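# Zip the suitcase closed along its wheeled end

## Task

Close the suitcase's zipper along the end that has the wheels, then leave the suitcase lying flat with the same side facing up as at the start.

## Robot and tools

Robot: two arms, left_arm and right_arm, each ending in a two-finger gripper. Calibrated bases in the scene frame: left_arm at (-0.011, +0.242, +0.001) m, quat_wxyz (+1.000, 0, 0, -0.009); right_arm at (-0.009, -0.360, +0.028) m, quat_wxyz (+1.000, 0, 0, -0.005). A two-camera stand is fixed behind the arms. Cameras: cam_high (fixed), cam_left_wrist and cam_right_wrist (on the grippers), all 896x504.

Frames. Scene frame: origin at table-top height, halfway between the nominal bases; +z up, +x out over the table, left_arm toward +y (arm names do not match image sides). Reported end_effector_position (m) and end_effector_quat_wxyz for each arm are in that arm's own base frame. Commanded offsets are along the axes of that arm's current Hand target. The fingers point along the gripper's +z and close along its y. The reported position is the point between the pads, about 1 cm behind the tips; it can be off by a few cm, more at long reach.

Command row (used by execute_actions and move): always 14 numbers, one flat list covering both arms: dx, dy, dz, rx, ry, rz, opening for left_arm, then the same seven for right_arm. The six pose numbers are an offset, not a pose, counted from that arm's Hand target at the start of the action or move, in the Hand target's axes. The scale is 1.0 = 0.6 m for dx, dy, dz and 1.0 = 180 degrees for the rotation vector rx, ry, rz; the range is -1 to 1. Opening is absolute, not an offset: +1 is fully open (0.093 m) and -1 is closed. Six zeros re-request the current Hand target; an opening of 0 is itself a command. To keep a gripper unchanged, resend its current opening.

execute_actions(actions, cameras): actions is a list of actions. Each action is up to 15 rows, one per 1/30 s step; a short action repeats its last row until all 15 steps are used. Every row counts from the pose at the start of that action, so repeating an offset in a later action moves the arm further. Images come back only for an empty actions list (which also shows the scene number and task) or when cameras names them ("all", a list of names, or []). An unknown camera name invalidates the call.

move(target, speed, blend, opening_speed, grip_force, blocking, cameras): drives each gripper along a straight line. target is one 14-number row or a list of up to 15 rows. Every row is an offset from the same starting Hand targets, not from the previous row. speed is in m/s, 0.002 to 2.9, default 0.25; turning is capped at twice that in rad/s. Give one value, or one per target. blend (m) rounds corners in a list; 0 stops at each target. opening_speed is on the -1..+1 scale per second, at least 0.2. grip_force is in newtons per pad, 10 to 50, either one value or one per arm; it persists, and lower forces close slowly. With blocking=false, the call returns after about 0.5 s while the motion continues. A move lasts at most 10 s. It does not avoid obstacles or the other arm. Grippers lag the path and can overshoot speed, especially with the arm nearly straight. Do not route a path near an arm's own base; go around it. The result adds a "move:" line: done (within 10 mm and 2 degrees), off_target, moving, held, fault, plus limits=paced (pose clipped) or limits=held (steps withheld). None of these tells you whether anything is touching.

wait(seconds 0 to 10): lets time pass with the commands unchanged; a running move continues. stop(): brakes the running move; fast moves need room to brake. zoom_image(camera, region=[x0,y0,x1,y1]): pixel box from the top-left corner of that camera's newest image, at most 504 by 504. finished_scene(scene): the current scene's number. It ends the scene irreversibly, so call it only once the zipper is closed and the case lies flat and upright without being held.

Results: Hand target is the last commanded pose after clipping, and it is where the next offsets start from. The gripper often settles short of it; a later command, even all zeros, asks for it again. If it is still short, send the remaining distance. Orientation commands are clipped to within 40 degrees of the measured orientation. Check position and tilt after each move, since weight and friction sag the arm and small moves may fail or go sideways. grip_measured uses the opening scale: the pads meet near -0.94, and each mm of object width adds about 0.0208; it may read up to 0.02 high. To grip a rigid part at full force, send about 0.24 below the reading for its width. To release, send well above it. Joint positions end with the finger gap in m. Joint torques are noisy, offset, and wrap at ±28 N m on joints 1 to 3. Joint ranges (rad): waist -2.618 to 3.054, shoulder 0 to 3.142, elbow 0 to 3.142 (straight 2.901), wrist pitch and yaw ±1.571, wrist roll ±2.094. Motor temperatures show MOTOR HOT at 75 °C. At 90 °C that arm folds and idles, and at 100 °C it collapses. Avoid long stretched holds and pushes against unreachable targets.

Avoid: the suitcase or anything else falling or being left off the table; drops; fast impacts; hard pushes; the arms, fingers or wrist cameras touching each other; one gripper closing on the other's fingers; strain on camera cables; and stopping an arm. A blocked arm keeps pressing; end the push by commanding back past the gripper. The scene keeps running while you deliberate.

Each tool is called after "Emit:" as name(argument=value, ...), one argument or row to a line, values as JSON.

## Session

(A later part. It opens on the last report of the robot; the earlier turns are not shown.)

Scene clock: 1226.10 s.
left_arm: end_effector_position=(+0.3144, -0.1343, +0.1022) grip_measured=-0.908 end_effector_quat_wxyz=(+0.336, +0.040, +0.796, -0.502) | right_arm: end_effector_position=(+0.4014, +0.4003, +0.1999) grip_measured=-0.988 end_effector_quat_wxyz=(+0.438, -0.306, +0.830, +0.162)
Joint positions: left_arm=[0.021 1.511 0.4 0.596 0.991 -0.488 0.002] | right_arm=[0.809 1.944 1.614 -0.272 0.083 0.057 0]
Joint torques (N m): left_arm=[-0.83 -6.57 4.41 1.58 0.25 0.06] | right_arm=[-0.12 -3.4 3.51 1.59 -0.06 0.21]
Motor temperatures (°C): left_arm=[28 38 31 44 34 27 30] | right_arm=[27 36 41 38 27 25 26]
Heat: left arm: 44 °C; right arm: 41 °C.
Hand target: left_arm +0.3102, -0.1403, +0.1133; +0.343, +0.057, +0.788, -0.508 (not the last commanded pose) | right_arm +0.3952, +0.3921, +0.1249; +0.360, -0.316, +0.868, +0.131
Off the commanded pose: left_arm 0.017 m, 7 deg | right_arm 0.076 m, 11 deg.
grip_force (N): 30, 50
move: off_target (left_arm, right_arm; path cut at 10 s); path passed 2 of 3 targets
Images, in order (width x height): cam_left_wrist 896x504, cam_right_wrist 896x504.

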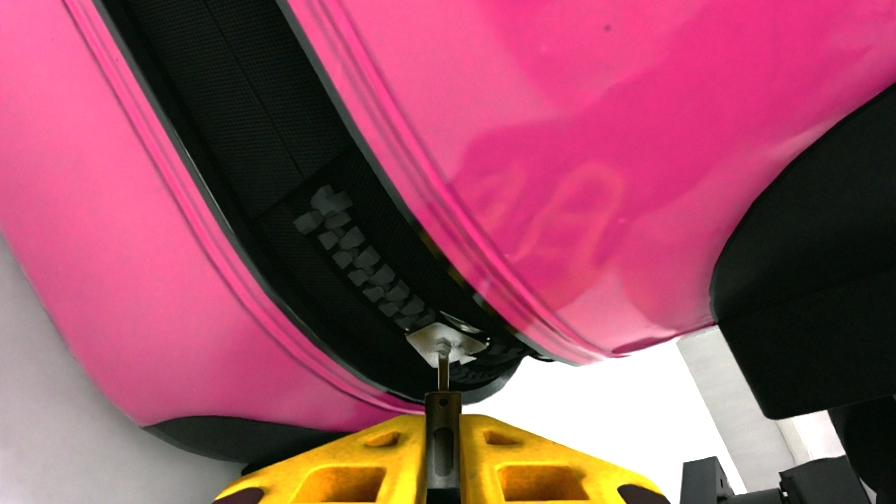

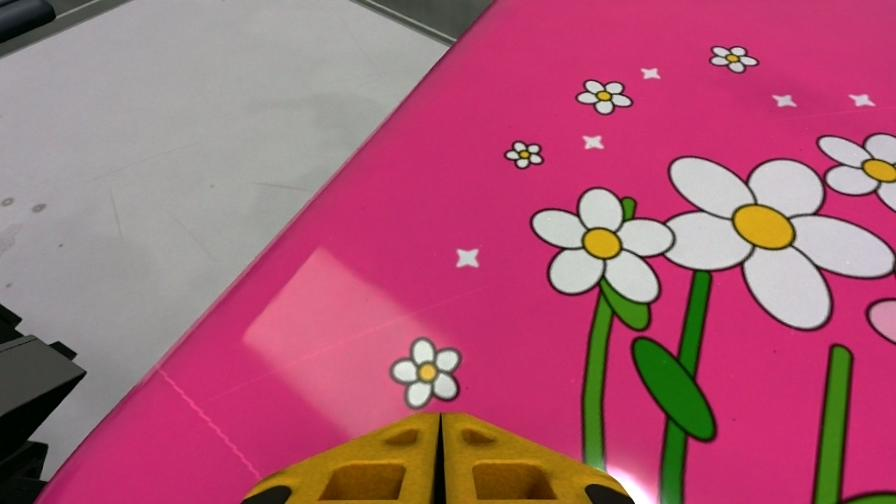

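Emit:
move(
  target=[0.0333, -0.024, -0.007, 0.0, 0.0, 0.0, -1.0, 0.0, 0.0, 0.0, 0.0, 0.0, 0.0, -1.0],
  speed=0.05,
  cameras=["cam_left_wrist", "cam_right_wrist"],
)

Scene clock: 1240.07 s.
left_arm: end_effector_position=(+0.3075, -0.1312, +0.1026) grip_measured=-0.908 end_effector_quat_wxyz=(+0.361, +0.016, +0.804, -0.473) | right_arm: end_effector_position=(+0.3985, +0.4029, +0.1991) grip_measured=-0.988 end_effector_quat_wxyz=(+0.436, -0.310, +0.829, +0.166)
Joint positions: left_arm=[-0.006 1.415 0.33 0.611 0.875 -0.524 0.002] | right_arm=[0.813 1.944 1.612 -0.272 0.076 0.057 0]
Joint torques (N m): left_arm=[-1.66 -5.85 3.12 1.68 1.01 0.09] | right_arm=[-0.68 -3.45 3.67 1.7 0 0.25]
Heat: left arm: 44 °C; right arm: 41 °C.
Hand target: left_arm +0.2867, -0.1488, +0.1133; +0.343, +0.057, +0.788, -0.508 | right_arm +0.3952, +0.3921, +0.1249; +0.360, -0.316, +0.868, +0.131
Off the commanded pose: left_arm 0.029 m, 7 deg | right_arm 0.075 m, 11 deg.
grip_force (N): 30, 50
move: off_target (left_arm, right_arm)
Images, in order (width x height): cam_left_wrist 896x504, cam_right_wrist 896x504.

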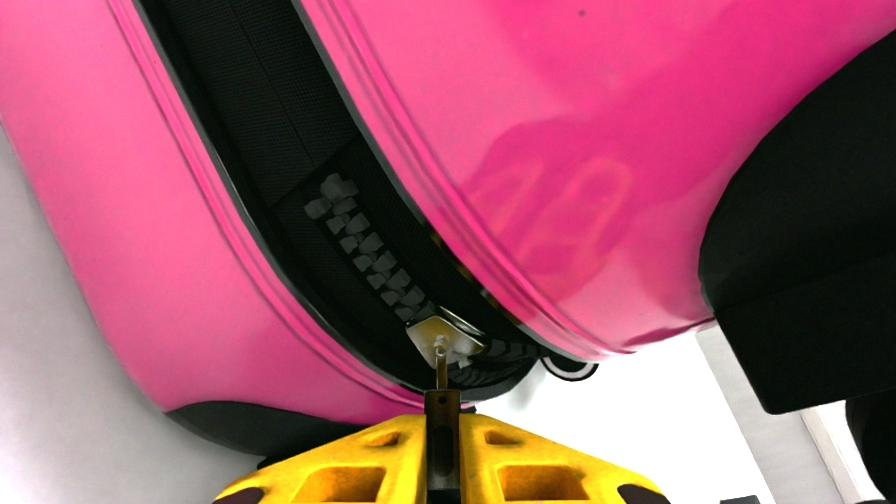

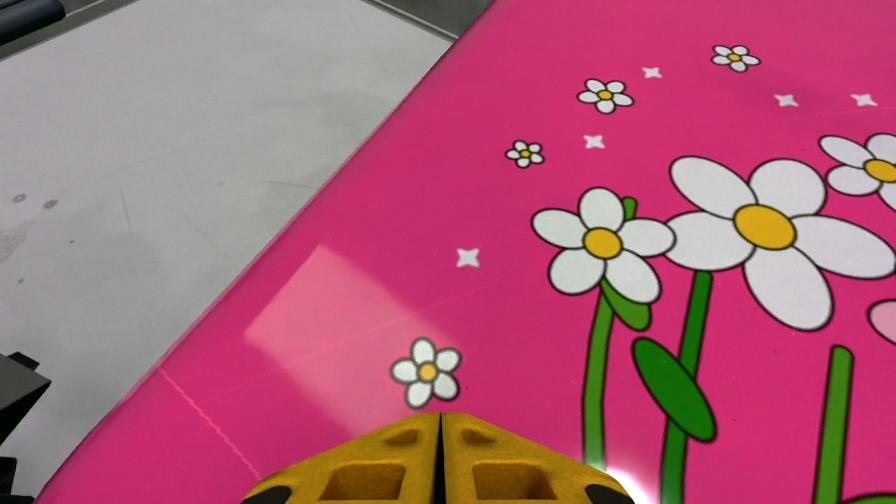

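Emit:
zoom_image(
  camera="cam_left_wrist",
  region=[260, 150, 580, 420],
)

Scaled by 1.575.

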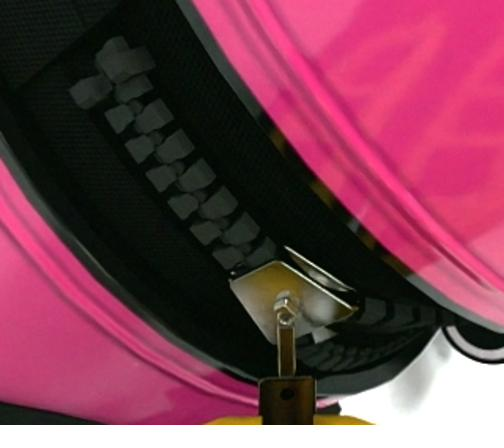

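Emit:
move(
  target=[0.0333, -0.024, -0.007, 0.0, 0.0, 0.0, -1.0, 0.0, 0.0, 0.0, 0.0, 0.0, 0.0, -1.0],
  speed=0.05,
  cameras=["cam_left_wrist", "cam_right_wrist"],
)

Scene clock: 1245.97 s.
left_arm: end_effector_position=(+0.2867, -0.1367, +0.1024) grip_measured=-0.908 end_effector_quat_wxyz=(+0.369, +0.008, +0.804, -0.467) | right_arm: end_effector_position=(+0.3919, +0.4096, +0.1990) grip_measured=-0.988 end_effector_quat_wxyz=(+0.430, -0.317, +0.826, +0.179)
Joint positions: left_arm=[-0.049 1.301 0.239 0.622 0.813 -0.562 0.002] | right_arm=[0.823 1.944 1.612 -0.272 0.051 0.063 0]
Joint torques (N m): left_arm=[-2.15 -5.14 3.75 1.61 1.15 0.1] | right_arm=[-1.25 -3.64 3.47 1.63 0.19 0.18]
Heat: left arm: 44 °C; right arm: 40 °C.
Hand target: left_arm +0.2633, -0.1573, +0.1133; +0.343, +0.057, +0.788, -0.508 | right_arm +0.3952, +0.3921, +0.1249; +0.360, -0.316, +0.868, +0.131
Off the commanded pose: left_arm 0.033 m, 8 deg | right_arm 0.076 m, 11 deg.
grip_force (N): 30, 50
move: off_target (left_arm, right_arm)
Images, in order (width x height): cam_left_wrist 896x504, cam_right_wrist 896x504.

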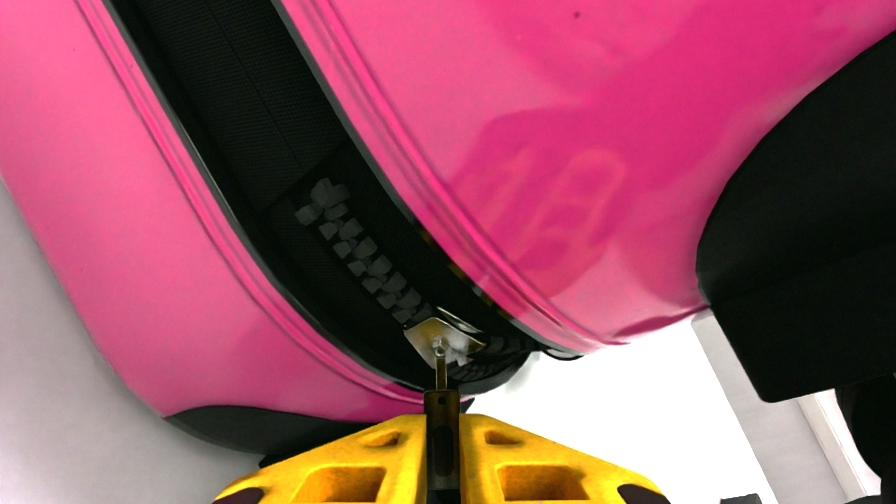

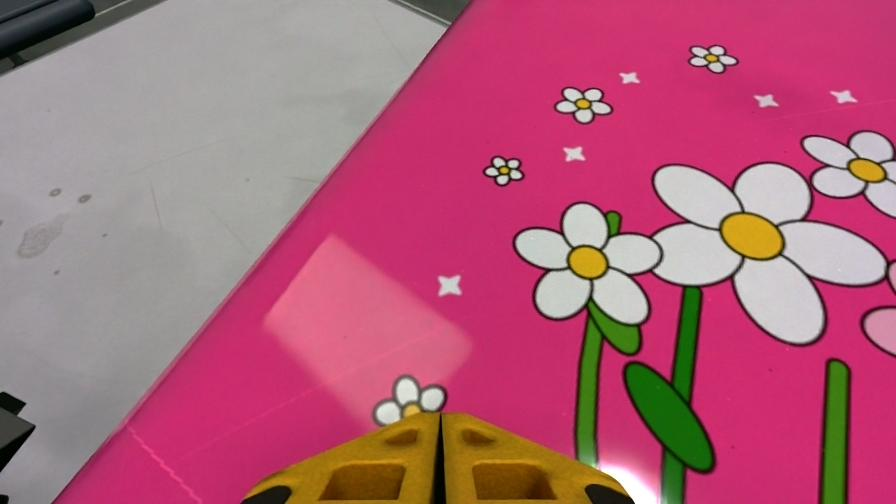

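Emit:
move(
  target=[
    [-0.0333, 0.024, 0.007, 0.0, 0.0, 0.0, -1.0, -0.2, -0.012, -0.26, 0.0, 0.0, 0.0, -1.0],
    [-0.0333, 0.024, 0.007, 0.0, 0.0, 0.0, -1.0, -0.12, -0.012, -0.48, 0.0, 0.0, 0.0, -1.0],
  ],
  speed=0.15,
  blend=[0.03, 0],
  cameras=["all"],
)

Scene clock: 1281.63 s.
left_arm: end_effector_position=(+0.2810, -0.1441, +0.1016) grip_measured=-0.908 end_effector_quat_wxyz=(+0.334, +0.031, +0.797, -0.502) | right_arm: end_effector_position=(+0.2899, +0.2983, +0.3793) grip_measured=-0.988 end_effector_quat_wxyz=(+0.368, -0.324, +0.861, +0.138)
Joint positions: left_arm=[-0.029 1.361 0.269 0.613 0.938 -0.547 0.002] | right_arm=[0.833 1.714 2.226 -1.28 0.083 0.079 0]
Joint torques (N m): left_arm=[-0.05 -1.89 8.27 1.59 0.4 0.3] | right_arm=[0.18 -7.46 4.83 1.81 0.11 0.21]
Heat: left arm: 44 °C; right arm: 40 °C.
Hand target: left_arm +0.2867, -0.1488, +0.1133; +0.343, +0.057, +0.788, -0.508 | right_arm +0.2828, +0.2883, +0.3794; +0.360, -0.316, +0.868, +0.131
Off the commanded pose: left_arm 0.014 m, 3 deg | right_arm 0.012 m, 2 deg.
grip_force (N): 30, 50
move: off_target (left_arm, right_arm)

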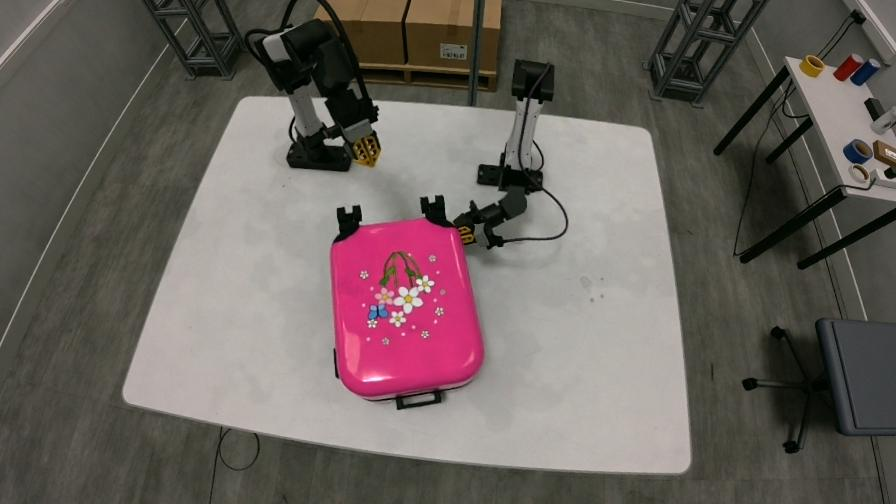

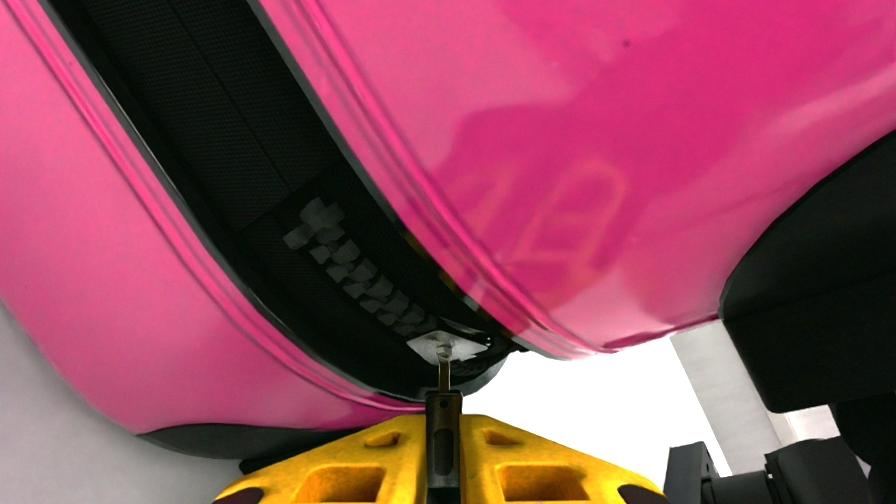

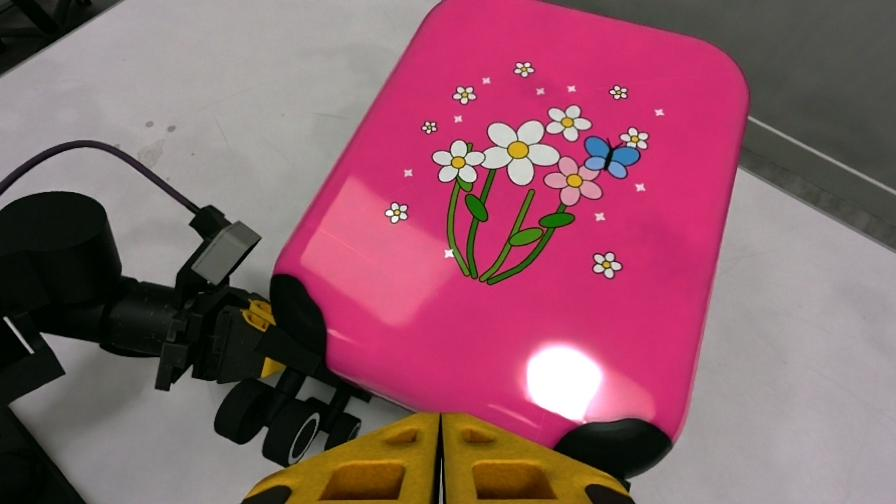

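Emit:
zoom_image(
  camera="cam_right_wrist",
  region=[180, 240, 480, 500],
)

Scaled by 1.680.

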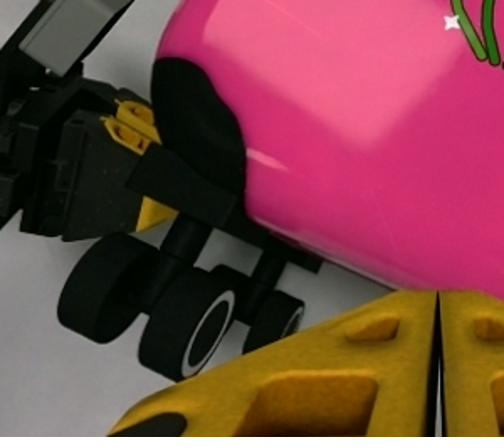

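Emit:
move(
  target=[
    [0.0, 0.0, 0.0, 0.0, 0.0, 0.0, -1.0, 0.218, 0.1142, -0.0357, 0.0758, -0.2484, 0.0314, -1.0],
    [0.0, 0.0, 0.0, 0.0, 0.0, 0.0, -1.0, 0.30, 0.1257, 0.2123, 0.0758, -0.2484, 0.0314, -1.0],
  ],
  speed=0.15,
  blend=[0.03, 0],
  cameras=["all"],
)

Scene clock: 1341.80 s.
left_arm: end_effector_position=(+0.2810, -0.1441, +0.1016) grip_measured=-0.908 end_effector_quat_wxyz=(+0.334, +0.031, +0.797, -0.502) | right_arm: end_effector_position=(+0.2056, +0.3209, +0.1552) grip_measured=-0.988 end_effector_quat_wxyz=(+0.682, -0.166, +0.698, +0.141)
Joint positions: left_arm=[-0.029 1.361 0.269 0.613 0.938 -0.547 0.002] | right_arm=[1.361 1.665 0.425 1.188 0.922 0.011 0]
Joint torques (N m): left_arm=[-0.03 -1.91 8.28 1.6 0.4 0.3] | right_arm=[-0.54 -4.29 4.16 2.85 -0.2 -0.04]
Motor temperatures (°C): left_arm=[28 35 35 42 32 27 30] | right_arm=[27 43 41 39 27 25 26]
Heat: left arm: 42 °C; right arm: 43 °C.
Hand target: left_arm +0.2867, -0.1488, +0.1133; +0.343, +0.057, +0.788, -0.508 | right_arm +0.2058, +0.3222, +0.1620; +0.689, -0.157, +0.690, +0.157
Off the commanded pose: left_arm 0.014 m, 3 deg | right_arm 0.007 m, 2 deg.
grip_force (N): 30, 50
move: off_target (left_arm)

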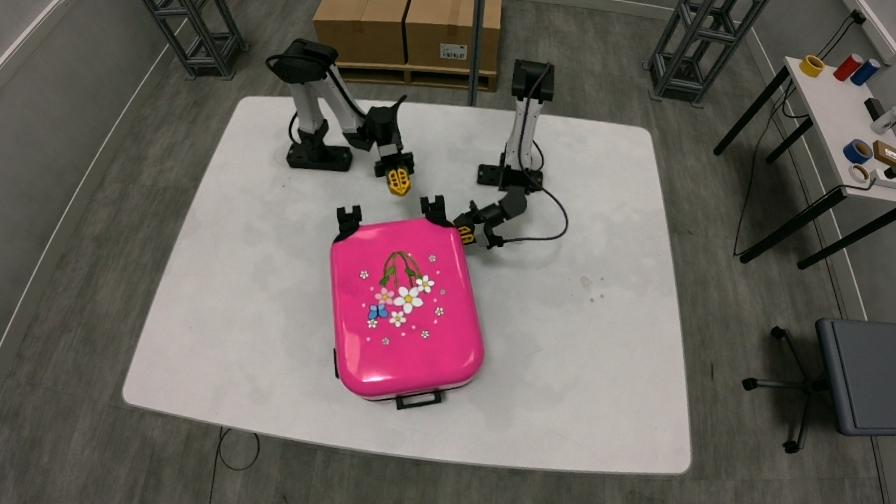

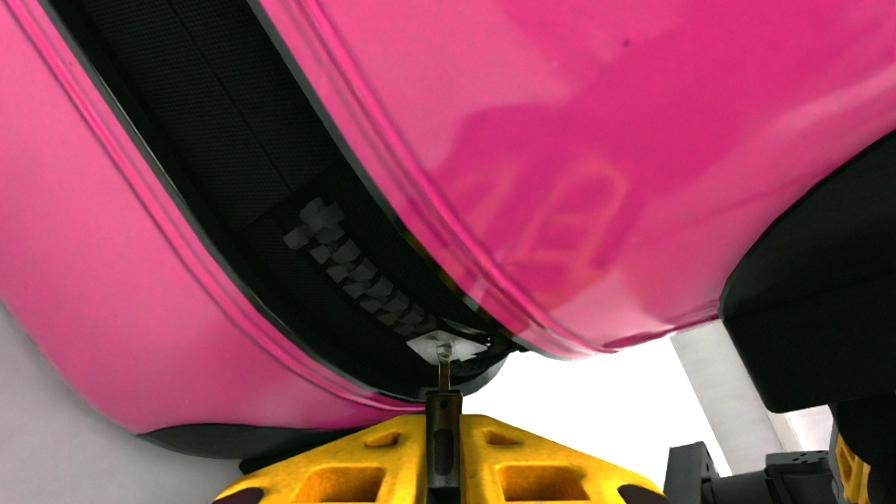

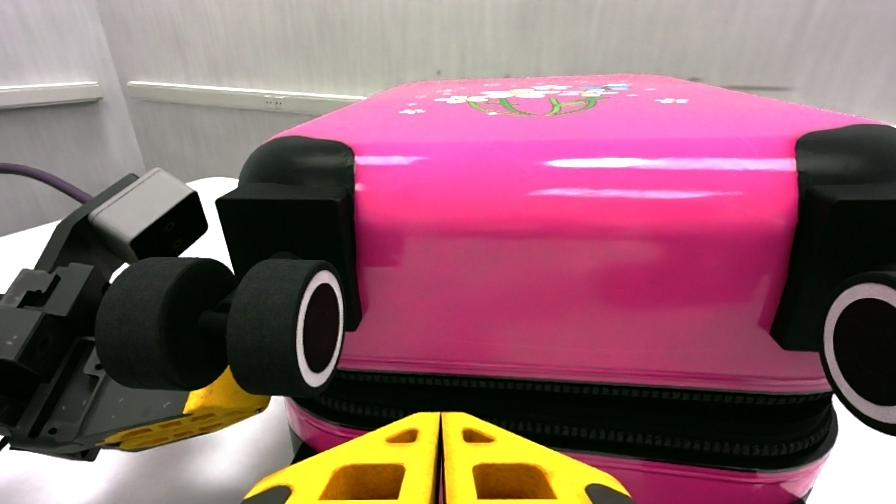

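Emit:
move(
  target=[0.0, 0.0, 0.0, 0.0, 0.0, 0.0, -1.0, -0.005, 0.0167, 0.1083, 0.0, 0.0, 0.0, -1.0],
  speed=0.08,
  cameras=["cam_right_wrist"],
)

Scene clock: 1350.90 s.
left_arm: end_effector_position=(+0.2810, -0.1441, +0.1016) grip_measured=-0.908 end_effector_quat_wxyz=(+0.334, +0.031, +0.797, -0.502) | right_arm: end_effector_position=(+0.2585, +0.3527, +0.1613) grip_measured=-0.988 end_effector_quat_wxyz=(+0.688, -0.153, +0.693, +0.152)
Joint positions: left_arm=[-0.029 1.361 0.269 0.613 0.938 -0.547 0.002] | right_arm=[1.212 1.809 0.609 1.188 0.778 0.008 0]
Joint torques (N m): left_arm=[-0.03 -1.88 8.31 1.6 0.41 0.29] | right_arm=[-0.29 -5.42 6.48 2.27 -0.24 -0.09]
Heat: left arm: 42 °C; right arm: 42 °C.
Hand target: left_arm +0.2867, -0.1488, +0.1133; +0.343, +0.057, +0.788, -0.508 | right_arm +0.2601, +0.3594, +0.1650; +0.689, -0.157, +0.690, +0.157
Off the commanded pose: left_arm 0.014 m, 3 deg | right_arm 0.008 m, 1 deg.
grip_force (N): 30, 50
move: off_target (left_arm)
Images, in order (width x height): cam_right_wrist 896x504.

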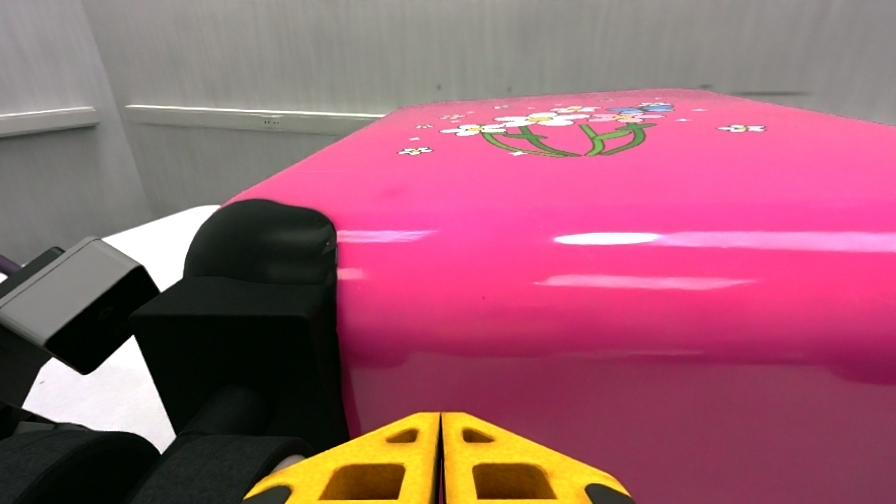

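Emit:
move(
  target=[0.0, 0.0, 0.0, 0.0, 0.0, 0.0, -1.0, 0.0, 0.01, 0.0333, 0.0, 0.0, 0.0, -1.0],
  speed=0.05,
  cameras=["cam_right_wrist"],
)

Scene clock: 1355.53 s.
left_arm: end_effector_position=(+0.2810, -0.1441, +0.1016) grip_measured=-0.908 end_effector_quat_wxyz=(+0.334, +0.031, +0.797, -0.502) | right_arm: end_effector_position=(+0.2761, +0.3599, +0.1630) grip_measured=-0.988 end_effector_quat_wxyz=(+0.693, -0.140, +0.692, +0.146)
Joint positions: left_arm=[-0.029 1.361 0.269 0.613 0.938 -0.547 0.002] | right_arm=[1.178 1.861 0.677 1.188 0.772 0.005 0]
Joint torques (N m): left_arm=[-0.03 -1.89 8.27 1.6 0.4 0.29] | right_arm=[-0.27 -5.82 7.62 2.04 -0.47 -0.1]
Heat: left arm: 42 °C; right arm: 42 °C.
Hand target: left_arm +0.2867, -0.1488, +0.1133; +0.343, +0.057, +0.788, -0.508 | right_arm +0.2755, +0.3734, +0.1650; +0.689, -0.157, +0.690, +0.157
Off the commanded pose: left_arm 0.014 m, 3 deg | right_arm 0.014 m, 2 deg.
grip_force (N): 30, 50
move: off_target (left_arm, right_arm)
Images, in order (width x height): cam_right_wrist 896x504.

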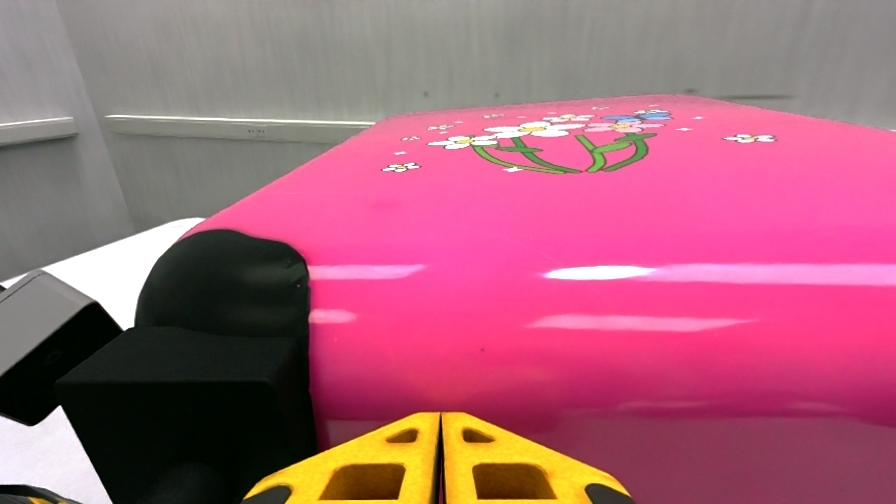

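Emit:
move(
  target=[0.0, 0.0, 0.0, 0.0, 0.0, 0.0, -1.0, 0.0, -0.004, 0.03, 0.0, 0.0, 0.0, -1.0],
  speed=0.04,
  cameras=["cam_right_wrist"],
)

Scene clock: 1361.60 s.
left_arm: end_effector_position=(+0.2881, -0.1394, +0.1022) grip_measured=-0.908 end_effector_quat_wxyz=(+0.344, +0.023, +0.800, -0.492) | right_arm: end_effector_position=(+0.2843, +0.3651, +0.1634) grip_measured=-0.988 end_effector_quat_wxyz=(+0.695, -0.137, +0.691, +0.146)
Joint positions: left_arm=[-0.022 1.366 0.279 0.613 0.912 -0.547 0.002] | right_arm=[1.163 1.889 0.712 1.188 0.761 0.003 0]
Joint torques (N m): left_arm=[-0.58 -2.3 7.3 1.63 0.65 0.29] | right_arm=[-1.51 -5.59 8.72 1.86 -0.75 -0.04]
Heat: left arm: 42 °C; right arm: 42 °C.
Hand target: left_arm +0.2867, -0.1488, +0.1133; +0.343, +0.057, +0.788, -0.508 | right_arm +0.2928, +0.3790, +0.1650; +0.689, -0.157, +0.690, +0.157
Off the commanded pose: left_arm 0.015 m, 5 deg | right_arm 0.016 m, 3 deg.
grip_force (N): 30, 50
move: off_target (left_arm, right_arm)
Images, in order (width x height): cam_right_wrist 896x504.

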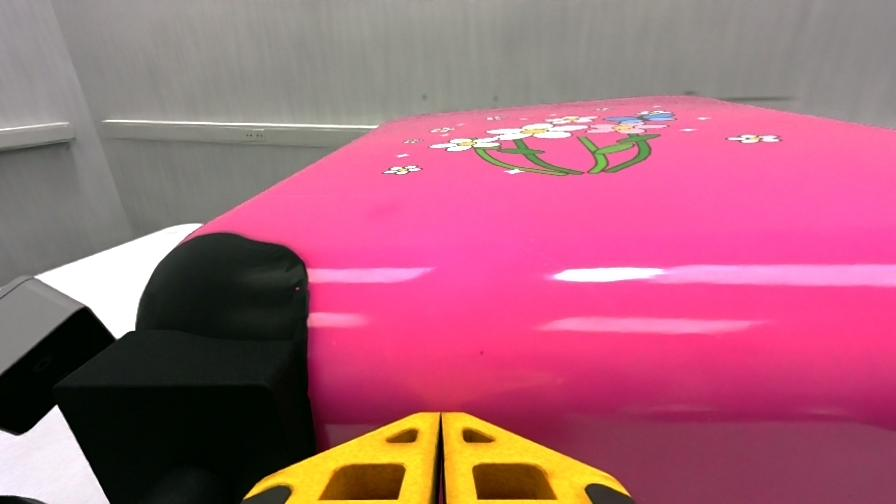

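Emit:
move(
  target=[-0.073, 0.0465, 0.033, 0.0, 0.0, 0.0, -1.0, 0.0, -0.0457, 0.0798, 0.0, 0.0, 0.0, -1.0],
  speed=0.04,
  cameras=["all"],
)

Scene clock: 1367.63 s.
left_arm: end_effector_position=(+0.3420, -0.1323, +0.1021) grip_measured=-0.908 end_effector_quat_wxyz=(+0.343, +0.022, +0.800, -0.491) | right_arm: end_effector_position=(+0.3364, +0.3706, +0.1639) grip_measured=-0.988 end_effector_quat_wxyz=(+0.693, -0.150, +0.687, +0.158)
Joint positions: left_arm=[0.011 1.591 0.482 0.613 0.939 -0.521 0.002] | right_arm=[1.019 1.956 0.821 1.147 0.579 0.003 0]
Joint torques (N m): left_arm=[-0.1 -3.79 7.49 1.56 0.71 0.32] | right_arm=[-1.62 -6.76 8.47 1.95 -0.34 -0.03]
Heat: left arm: 42 °C; right arm: 42 °C.
Hand target: left_arm +0.3417, -0.1408, +0.1134; +0.343, +0.057, +0.788, -0.508 | right_arm +0.3478, +0.3750, +0.1649; +0.689, -0.157, +0.690, +0.157
Off the commanded pose: left_arm 0.014 m, 5 deg | right_arm 0.012 m, 1 deg.
grip_force (N): 30, 50
move: off_target (left_arm, right_arm)

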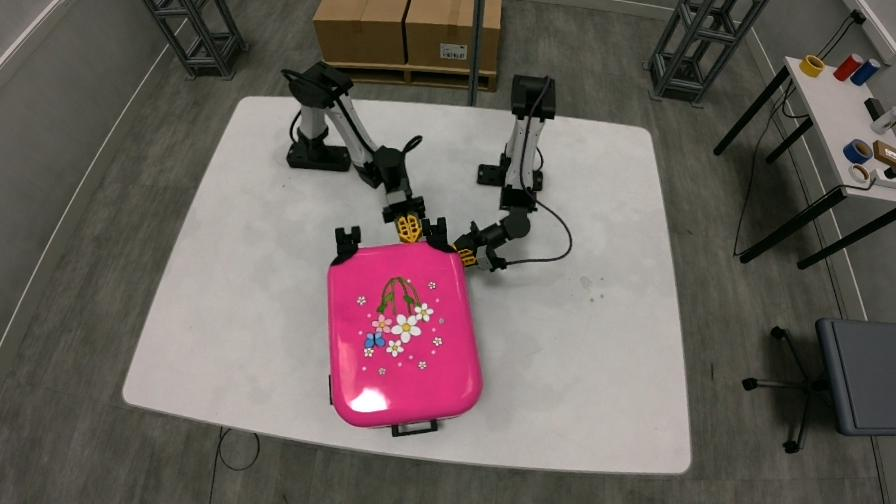

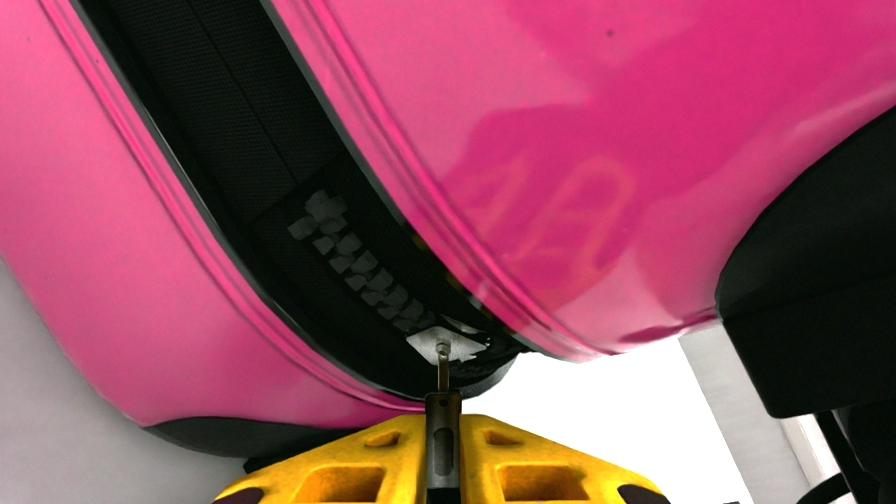

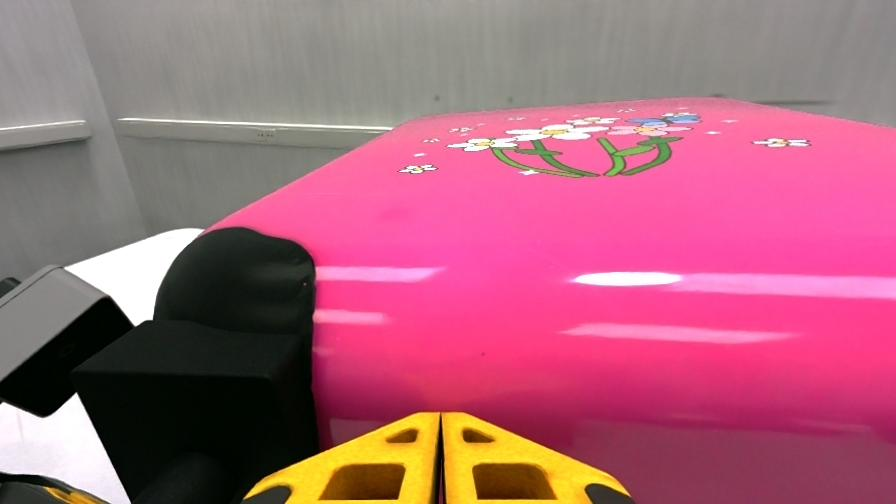

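Emit:
move(
  target=[0.0465, -0.0378, 0.0038, 0.0, 0.0, 0.0, -1.0, 0.0, -0.0033, 0.0262, 0.0, 0.0, 0.0, -1.0],
  speed=0.04,
  cameras=["cam_left_wrist", "cam_right_wrist"],
)

Scene clock: 1377.67 s.
left_arm: end_effector_position=(+0.3452, -0.1282, +0.1025) grip_measured=-0.908 end_effector_quat_wxyz=(+0.385, -0.005, +0.805, -0.452) | right_arm: end_effector_position=(+0.3433, +0.3755, +0.1638) grip_measured=-0.988 end_effector_quat_wxyz=(+0.694, -0.149, +0.686, +0.160)
Joint positions: left_arm=[-0.026 1.541 0.422 0.688 0.786 -0.557 0.002] | right_arm=[1.01 1.981 0.855 1.142 0.57 0.003 0]
Joint torques (N m): left_arm=[-3.25 -6.9 2.5 1.6 1.45 0.12] | right_arm=[-2.82 -6.61 9.88 1.83 -0.45 -0.01]
Heat: left arm: 42 °C; right arm: 43 °C.
Hand target: left_arm +0.3117, -0.1608, +0.1134; +0.343, +0.057, +0.788, -0.508 | right_arm +0.3628, +0.3800, +0.1649; +0.689, -0.157, +0.690, +0.157
Off the commanded pose: left_arm 0.048 m, 11 deg | right_arm 0.020 m, 1 deg.
grip_force (N): 30, 50
move: off_target (left_arm, right_arm)
Images, in order (width x height): cam_left_wrist 896x504, cam_right_wrist 896x504.

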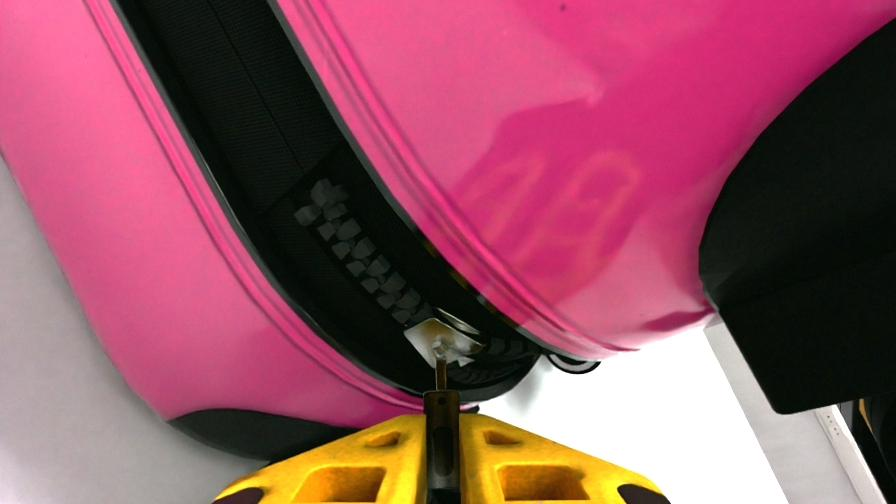

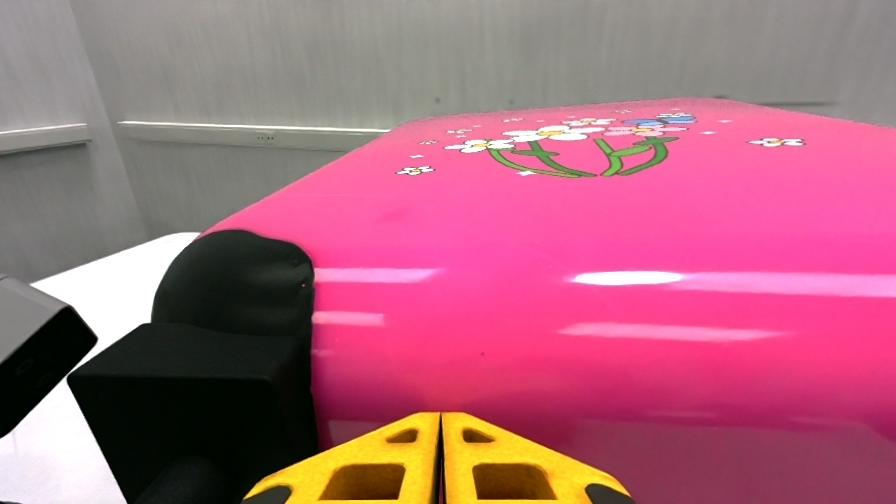

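Emit:
zoom_image(
  camera="cam_left_wrist",
  region=[260, 150, 580, 420],
)

Scaled by 1.575.

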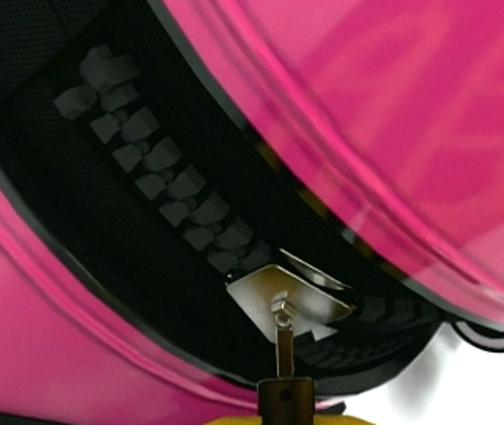

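Emit:
move(
  target=[0.0465, -0.0378, 0.0038, 0.0, 0.0, 0.0, -1.0, 0.0, -0.0033, 0.0262, 0.0, 0.0, 0.0, -1.0],
  speed=0.04,
  cameras=["cam_left_wrist", "cam_right_wrist"],
)

Scene clock: 1384.53 s.
left_arm: end_effector_position=(+0.3370, -0.1196, +0.1031) grip_measured=-0.908 end_effector_quat_wxyz=(+0.426, -0.057, +0.806, -0.408) | right_arm: end_effector_position=(+0.3491, +0.3871, +0.1642) grip_measured=-0.988 end_effector_quat_wxyz=(+0.690, -0.166, +0.682, +0.175)
Joint positions: left_arm=[-0.08 1.433 0.318 0.743 0.58 -0.623 0.002] | right_arm=[0.994 2.004 0.895 1.125 0.507 0.002 0]
Joint torques (N m): left_arm=[-5.64 -6.53 1.65 1.64 2.5 0.18] | right_arm=[-3.79 -6.16 11.17 1.82 -0.19 -0.04]
Heat: left arm: 42 °C; right arm: 43 °C.
Hand target: left_arm +0.2817, -0.1807, +0.1133; +0.343, +0.057, +0.788, -0.508 | right_arm +0.3779, +0.3850, +0.1649; +0.689, -0.157, +0.690, +0.157
Off the commanded pose: left_arm 0.083 m, 20 deg | right_arm 0.029 m, 3 deg.
grip_force (N): 30, 50
move: off_target (left_arm, right_arm)
Images, in order (width x height): cam_left_wrist 896x504, cam_right_wrist 896x504.

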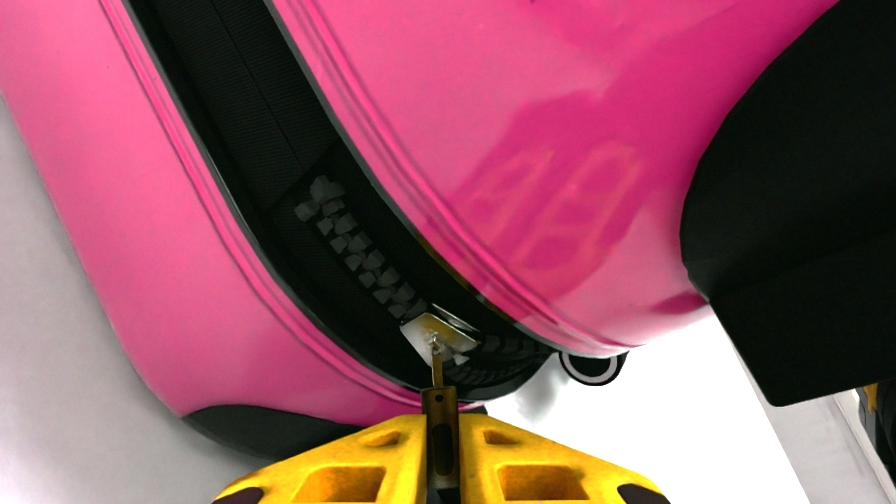

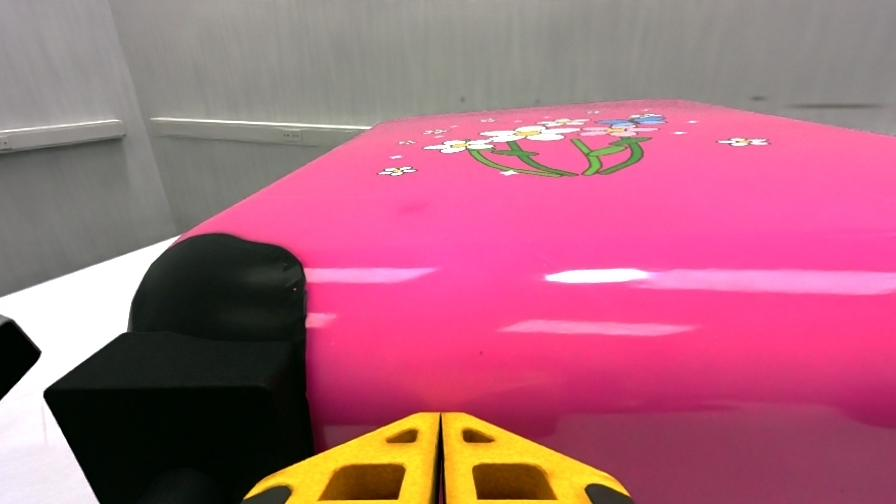

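Emit:
zoom_image(
  camera="cam_left_wrist",
  region=[260, 150, 580, 420],
)

Scaled by 1.575.

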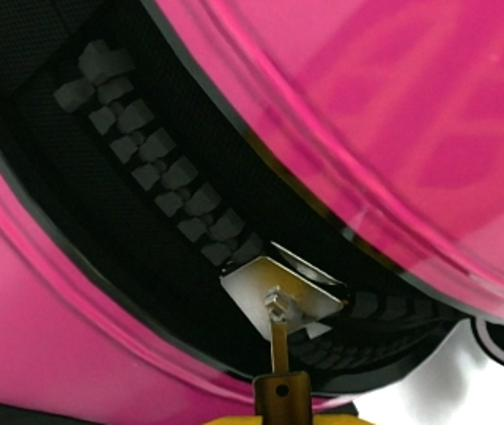

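Emit:
move(
  target=[-0.093, 0.0756, -0.0076, 0.0, 0.0, 0.0, -1.0, 0.0, 0.0066, -0.0524, 0.0, 0.0, 0.0, -1.0],
  speed=0.06,
)

Emit:
move(
  target=[0, 0, 0, 0.0, 0.0, 0.0, -1.0, 0.06, 0.0, -0.15, 0.0, 0.05, 0.0, -1.0],
  speed=0.12,
  cameras=["cam_left_wrist", "cam_right_wrist"],
)

Emit:
zoom_image(
  camera="cam_right_wrist",
  region=[250, 280, 896, 504],
)

Scene clock: 1415.40 s.
left_arm: end_effector_position=(+0.3443, -0.1284, +0.1022) grip_measured=-0.908 end_effector_quat_wxyz=(+0.351, +0.017, +0.800, -0.486) | right_arm: end_effector_position=(+0.3531, +0.3719, +0.1562) grip_measured=-0.988 end_effector_quat_wxyz=(+0.689, -0.151, +0.693, +0.149)
Joint positions: left_arm=[0.018 1.591 0.476 0.631 0.927 -0.525 0.002] | right_arm=[0.987 1.999 0.868 1.124 0.56 0.002 0]
Joint torques (N m): left_arm=[-0.72 -3.71 7.9 1.44 0.84 0.34] | right_arm=[0.28 -10.51 4.85 2.28 -0.17 0]
Motor temperatures (°C): left_arm=[30 36 33 41 38 27 30] | right_arm=[28 41 47 39 27 25 26]
Heat: left arm: 41 °C; right arm: 47 °C.
Hand target: left_arm +0.3417, -0.1408, +0.1134; +0.343, +0.057, +0.788, -0.508 | right_arm +0.3478, +0.3750, +0.1649; +0.689, -0.157, +0.690, +0.157
Off the commanded pose: left_arm 0.017 m, 5 deg | right_arm 0.011 m, 1 deg.
grip_force (N): 30, 50
move: off_target (left_arm, right_arm)

Scene clock: 1417.37 s.
left_arm: end_effector_position=(+0.3436, -0.1292, +0.1024) grip_measured=-0.908 end_effector_quat_wxyz=(+0.349, +0.019, +0.800, -0.489) | right_arm: end_effector_position=(+0.2686, +0.3381, +0.1242) grip_measured=-0.988 end_effector_quat_wxyz=(+0.636, -0.176, +0.738, +0.142)
Joint positions: left_arm=[0.018 1.591 0.479 0.623 0.935 -0.522 0.002] | right_arm=[1.149 1.781 0.572 1.013 0.686 0.109 0]
Joint torques (N m): left_arm=[-0.75 -3.74 7.79 1.47 0.76 0.32] | right_arm=[0.36 -8.8 4.64 2.01 0.12 0.19]
Heat: left arm: 41 °C; right arm: 46 °C.
Hand target: left_arm +0.3417, -0.1408, +0.1134; +0.343, +0.057, +0.788, -0.508 | right_arm +0.2666, +0.3361, +0.1290; +0.633, -0.169, +0.742, +0.144
Off the commanded pose: left_arm 0.016 m, 5 deg | right_arm 0.006 m, 1 deg.
grip_force (N): 30, 50
move: off_target (left_arm)
Images, in order (width x height): cam_left_wrist 896x504, cam_right_wrist 896x504.

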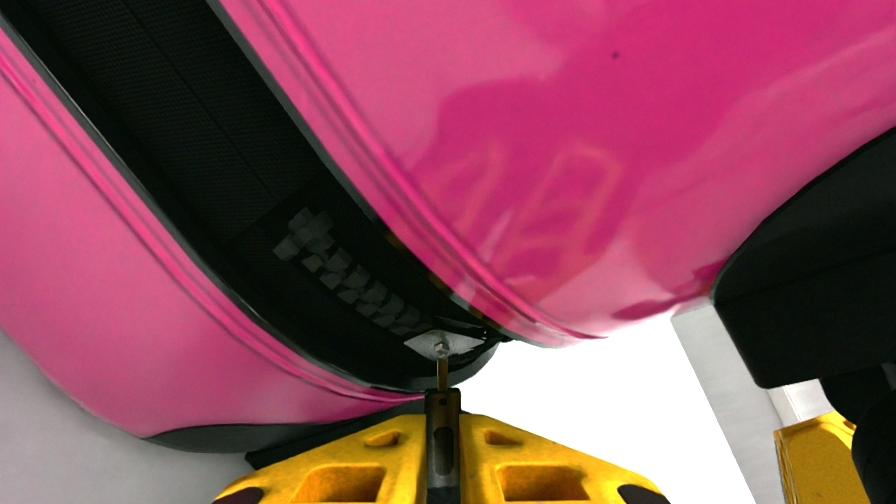

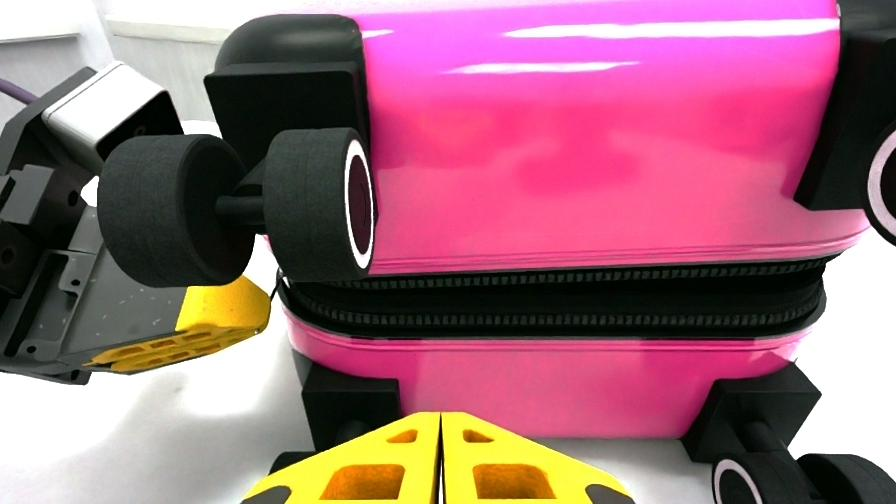

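Region (250, 280, 896, 504) is 646x224 pixels. A region can be at most 504 by 504 pixels.

Emit:
zoom_image(
  camera="cam_right_wrist",
  region=[250, 220, 550, 380],
)

Emit:
zoom_image(
  camera="cam_right_wrist",
  region=[550, 220, 850, 380],
)

Emit:
zoom_image(
  camera="cam_right_wrist",
  region=[60, 180, 320, 400],
)

Scaled by 1.680.

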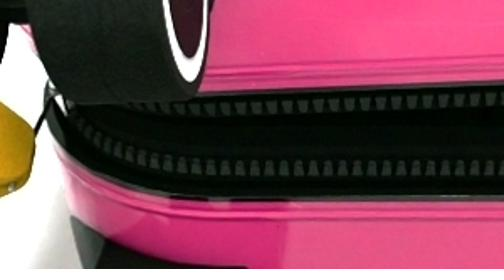

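Scaled by 1.680.

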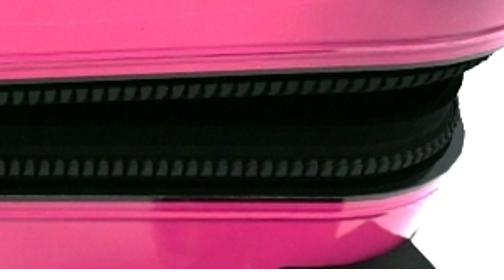

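Scaled by 1.938.

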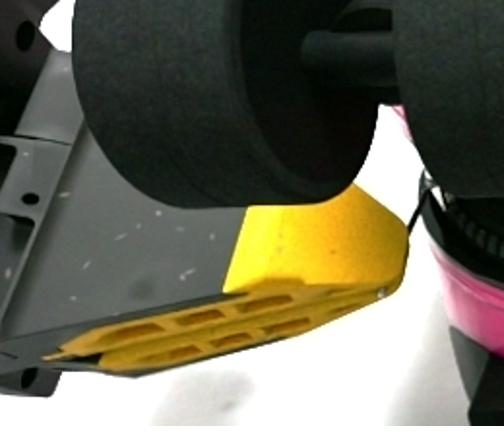

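Emit:
move(
  target=[-0.0148, 0.0, -0.0207, 0.0, 0.1944, 0.0, -1.0, 0, 0, 0, 0, 0, 0, -1.0],
  speed=0.05,
  cameras=["cam_left_wrist", "cam_right_wrist"],
)

Scene clock: 1466.50 s.
left_arm: end_effector_position=(+0.3546, -0.1220, +0.1189) grip_measured=-0.908 end_effector_quat_wxyz=(+0.134, +0.203, +0.844, -0.478) | right_arm: end_effector_position=(+0.2685, +0.3381, +0.1238) grip_measured=-0.988 end_effector_quat_wxyz=(+0.636, -0.177, +0.738, +0.141)
Joint positions: left_arm=[0.066 1.938 1.368 -1.049 1.037 0.565 0.002] | right_arm=[1.149 1.781 0.572 1.012 0.686 0.109 0]
Joint torques (N m): left_arm=[-1.69 -7.09 8.57 -0.9 -0.01 0.2] | right_arm=[0.09 -8.51 4.77 1.95 0.07 0.24]
Motor temperatures (°C): left_arm=[28 36 35 41 33 27 30] | right_arm=[27 50 43 39 27 25 26]
Heat: left arm: 41 °C; right arm: 50 °C.
Hand target: left_arm +0.3425, -0.1281, +0.1218; +0.091, +0.207, +0.855, -0.467 | right_arm +0.2666, +0.3361, +0.1290; +0.633, -0.169, +0.742, +0.144
Off the commanded pose: left_arm 0.014 m, 5 deg | right_arm 0.006 m, 1 deg.
grip_force (N): 30, 50
move: off_target (left_arm)
Images, in order (width x height): cam_left_wrist 896x504, cam_right_wrist 896x504.

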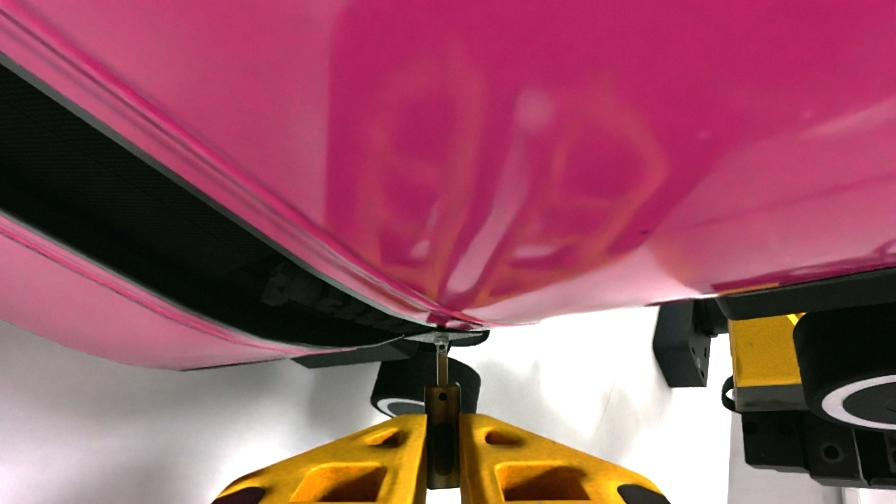

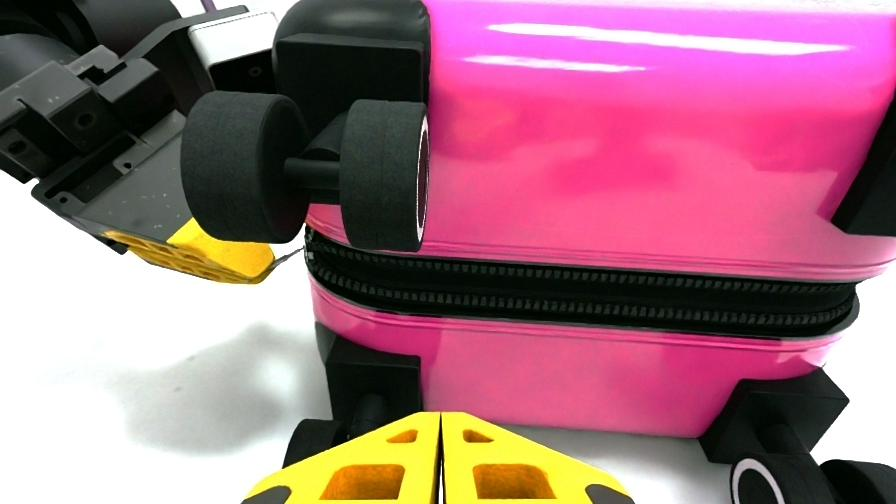

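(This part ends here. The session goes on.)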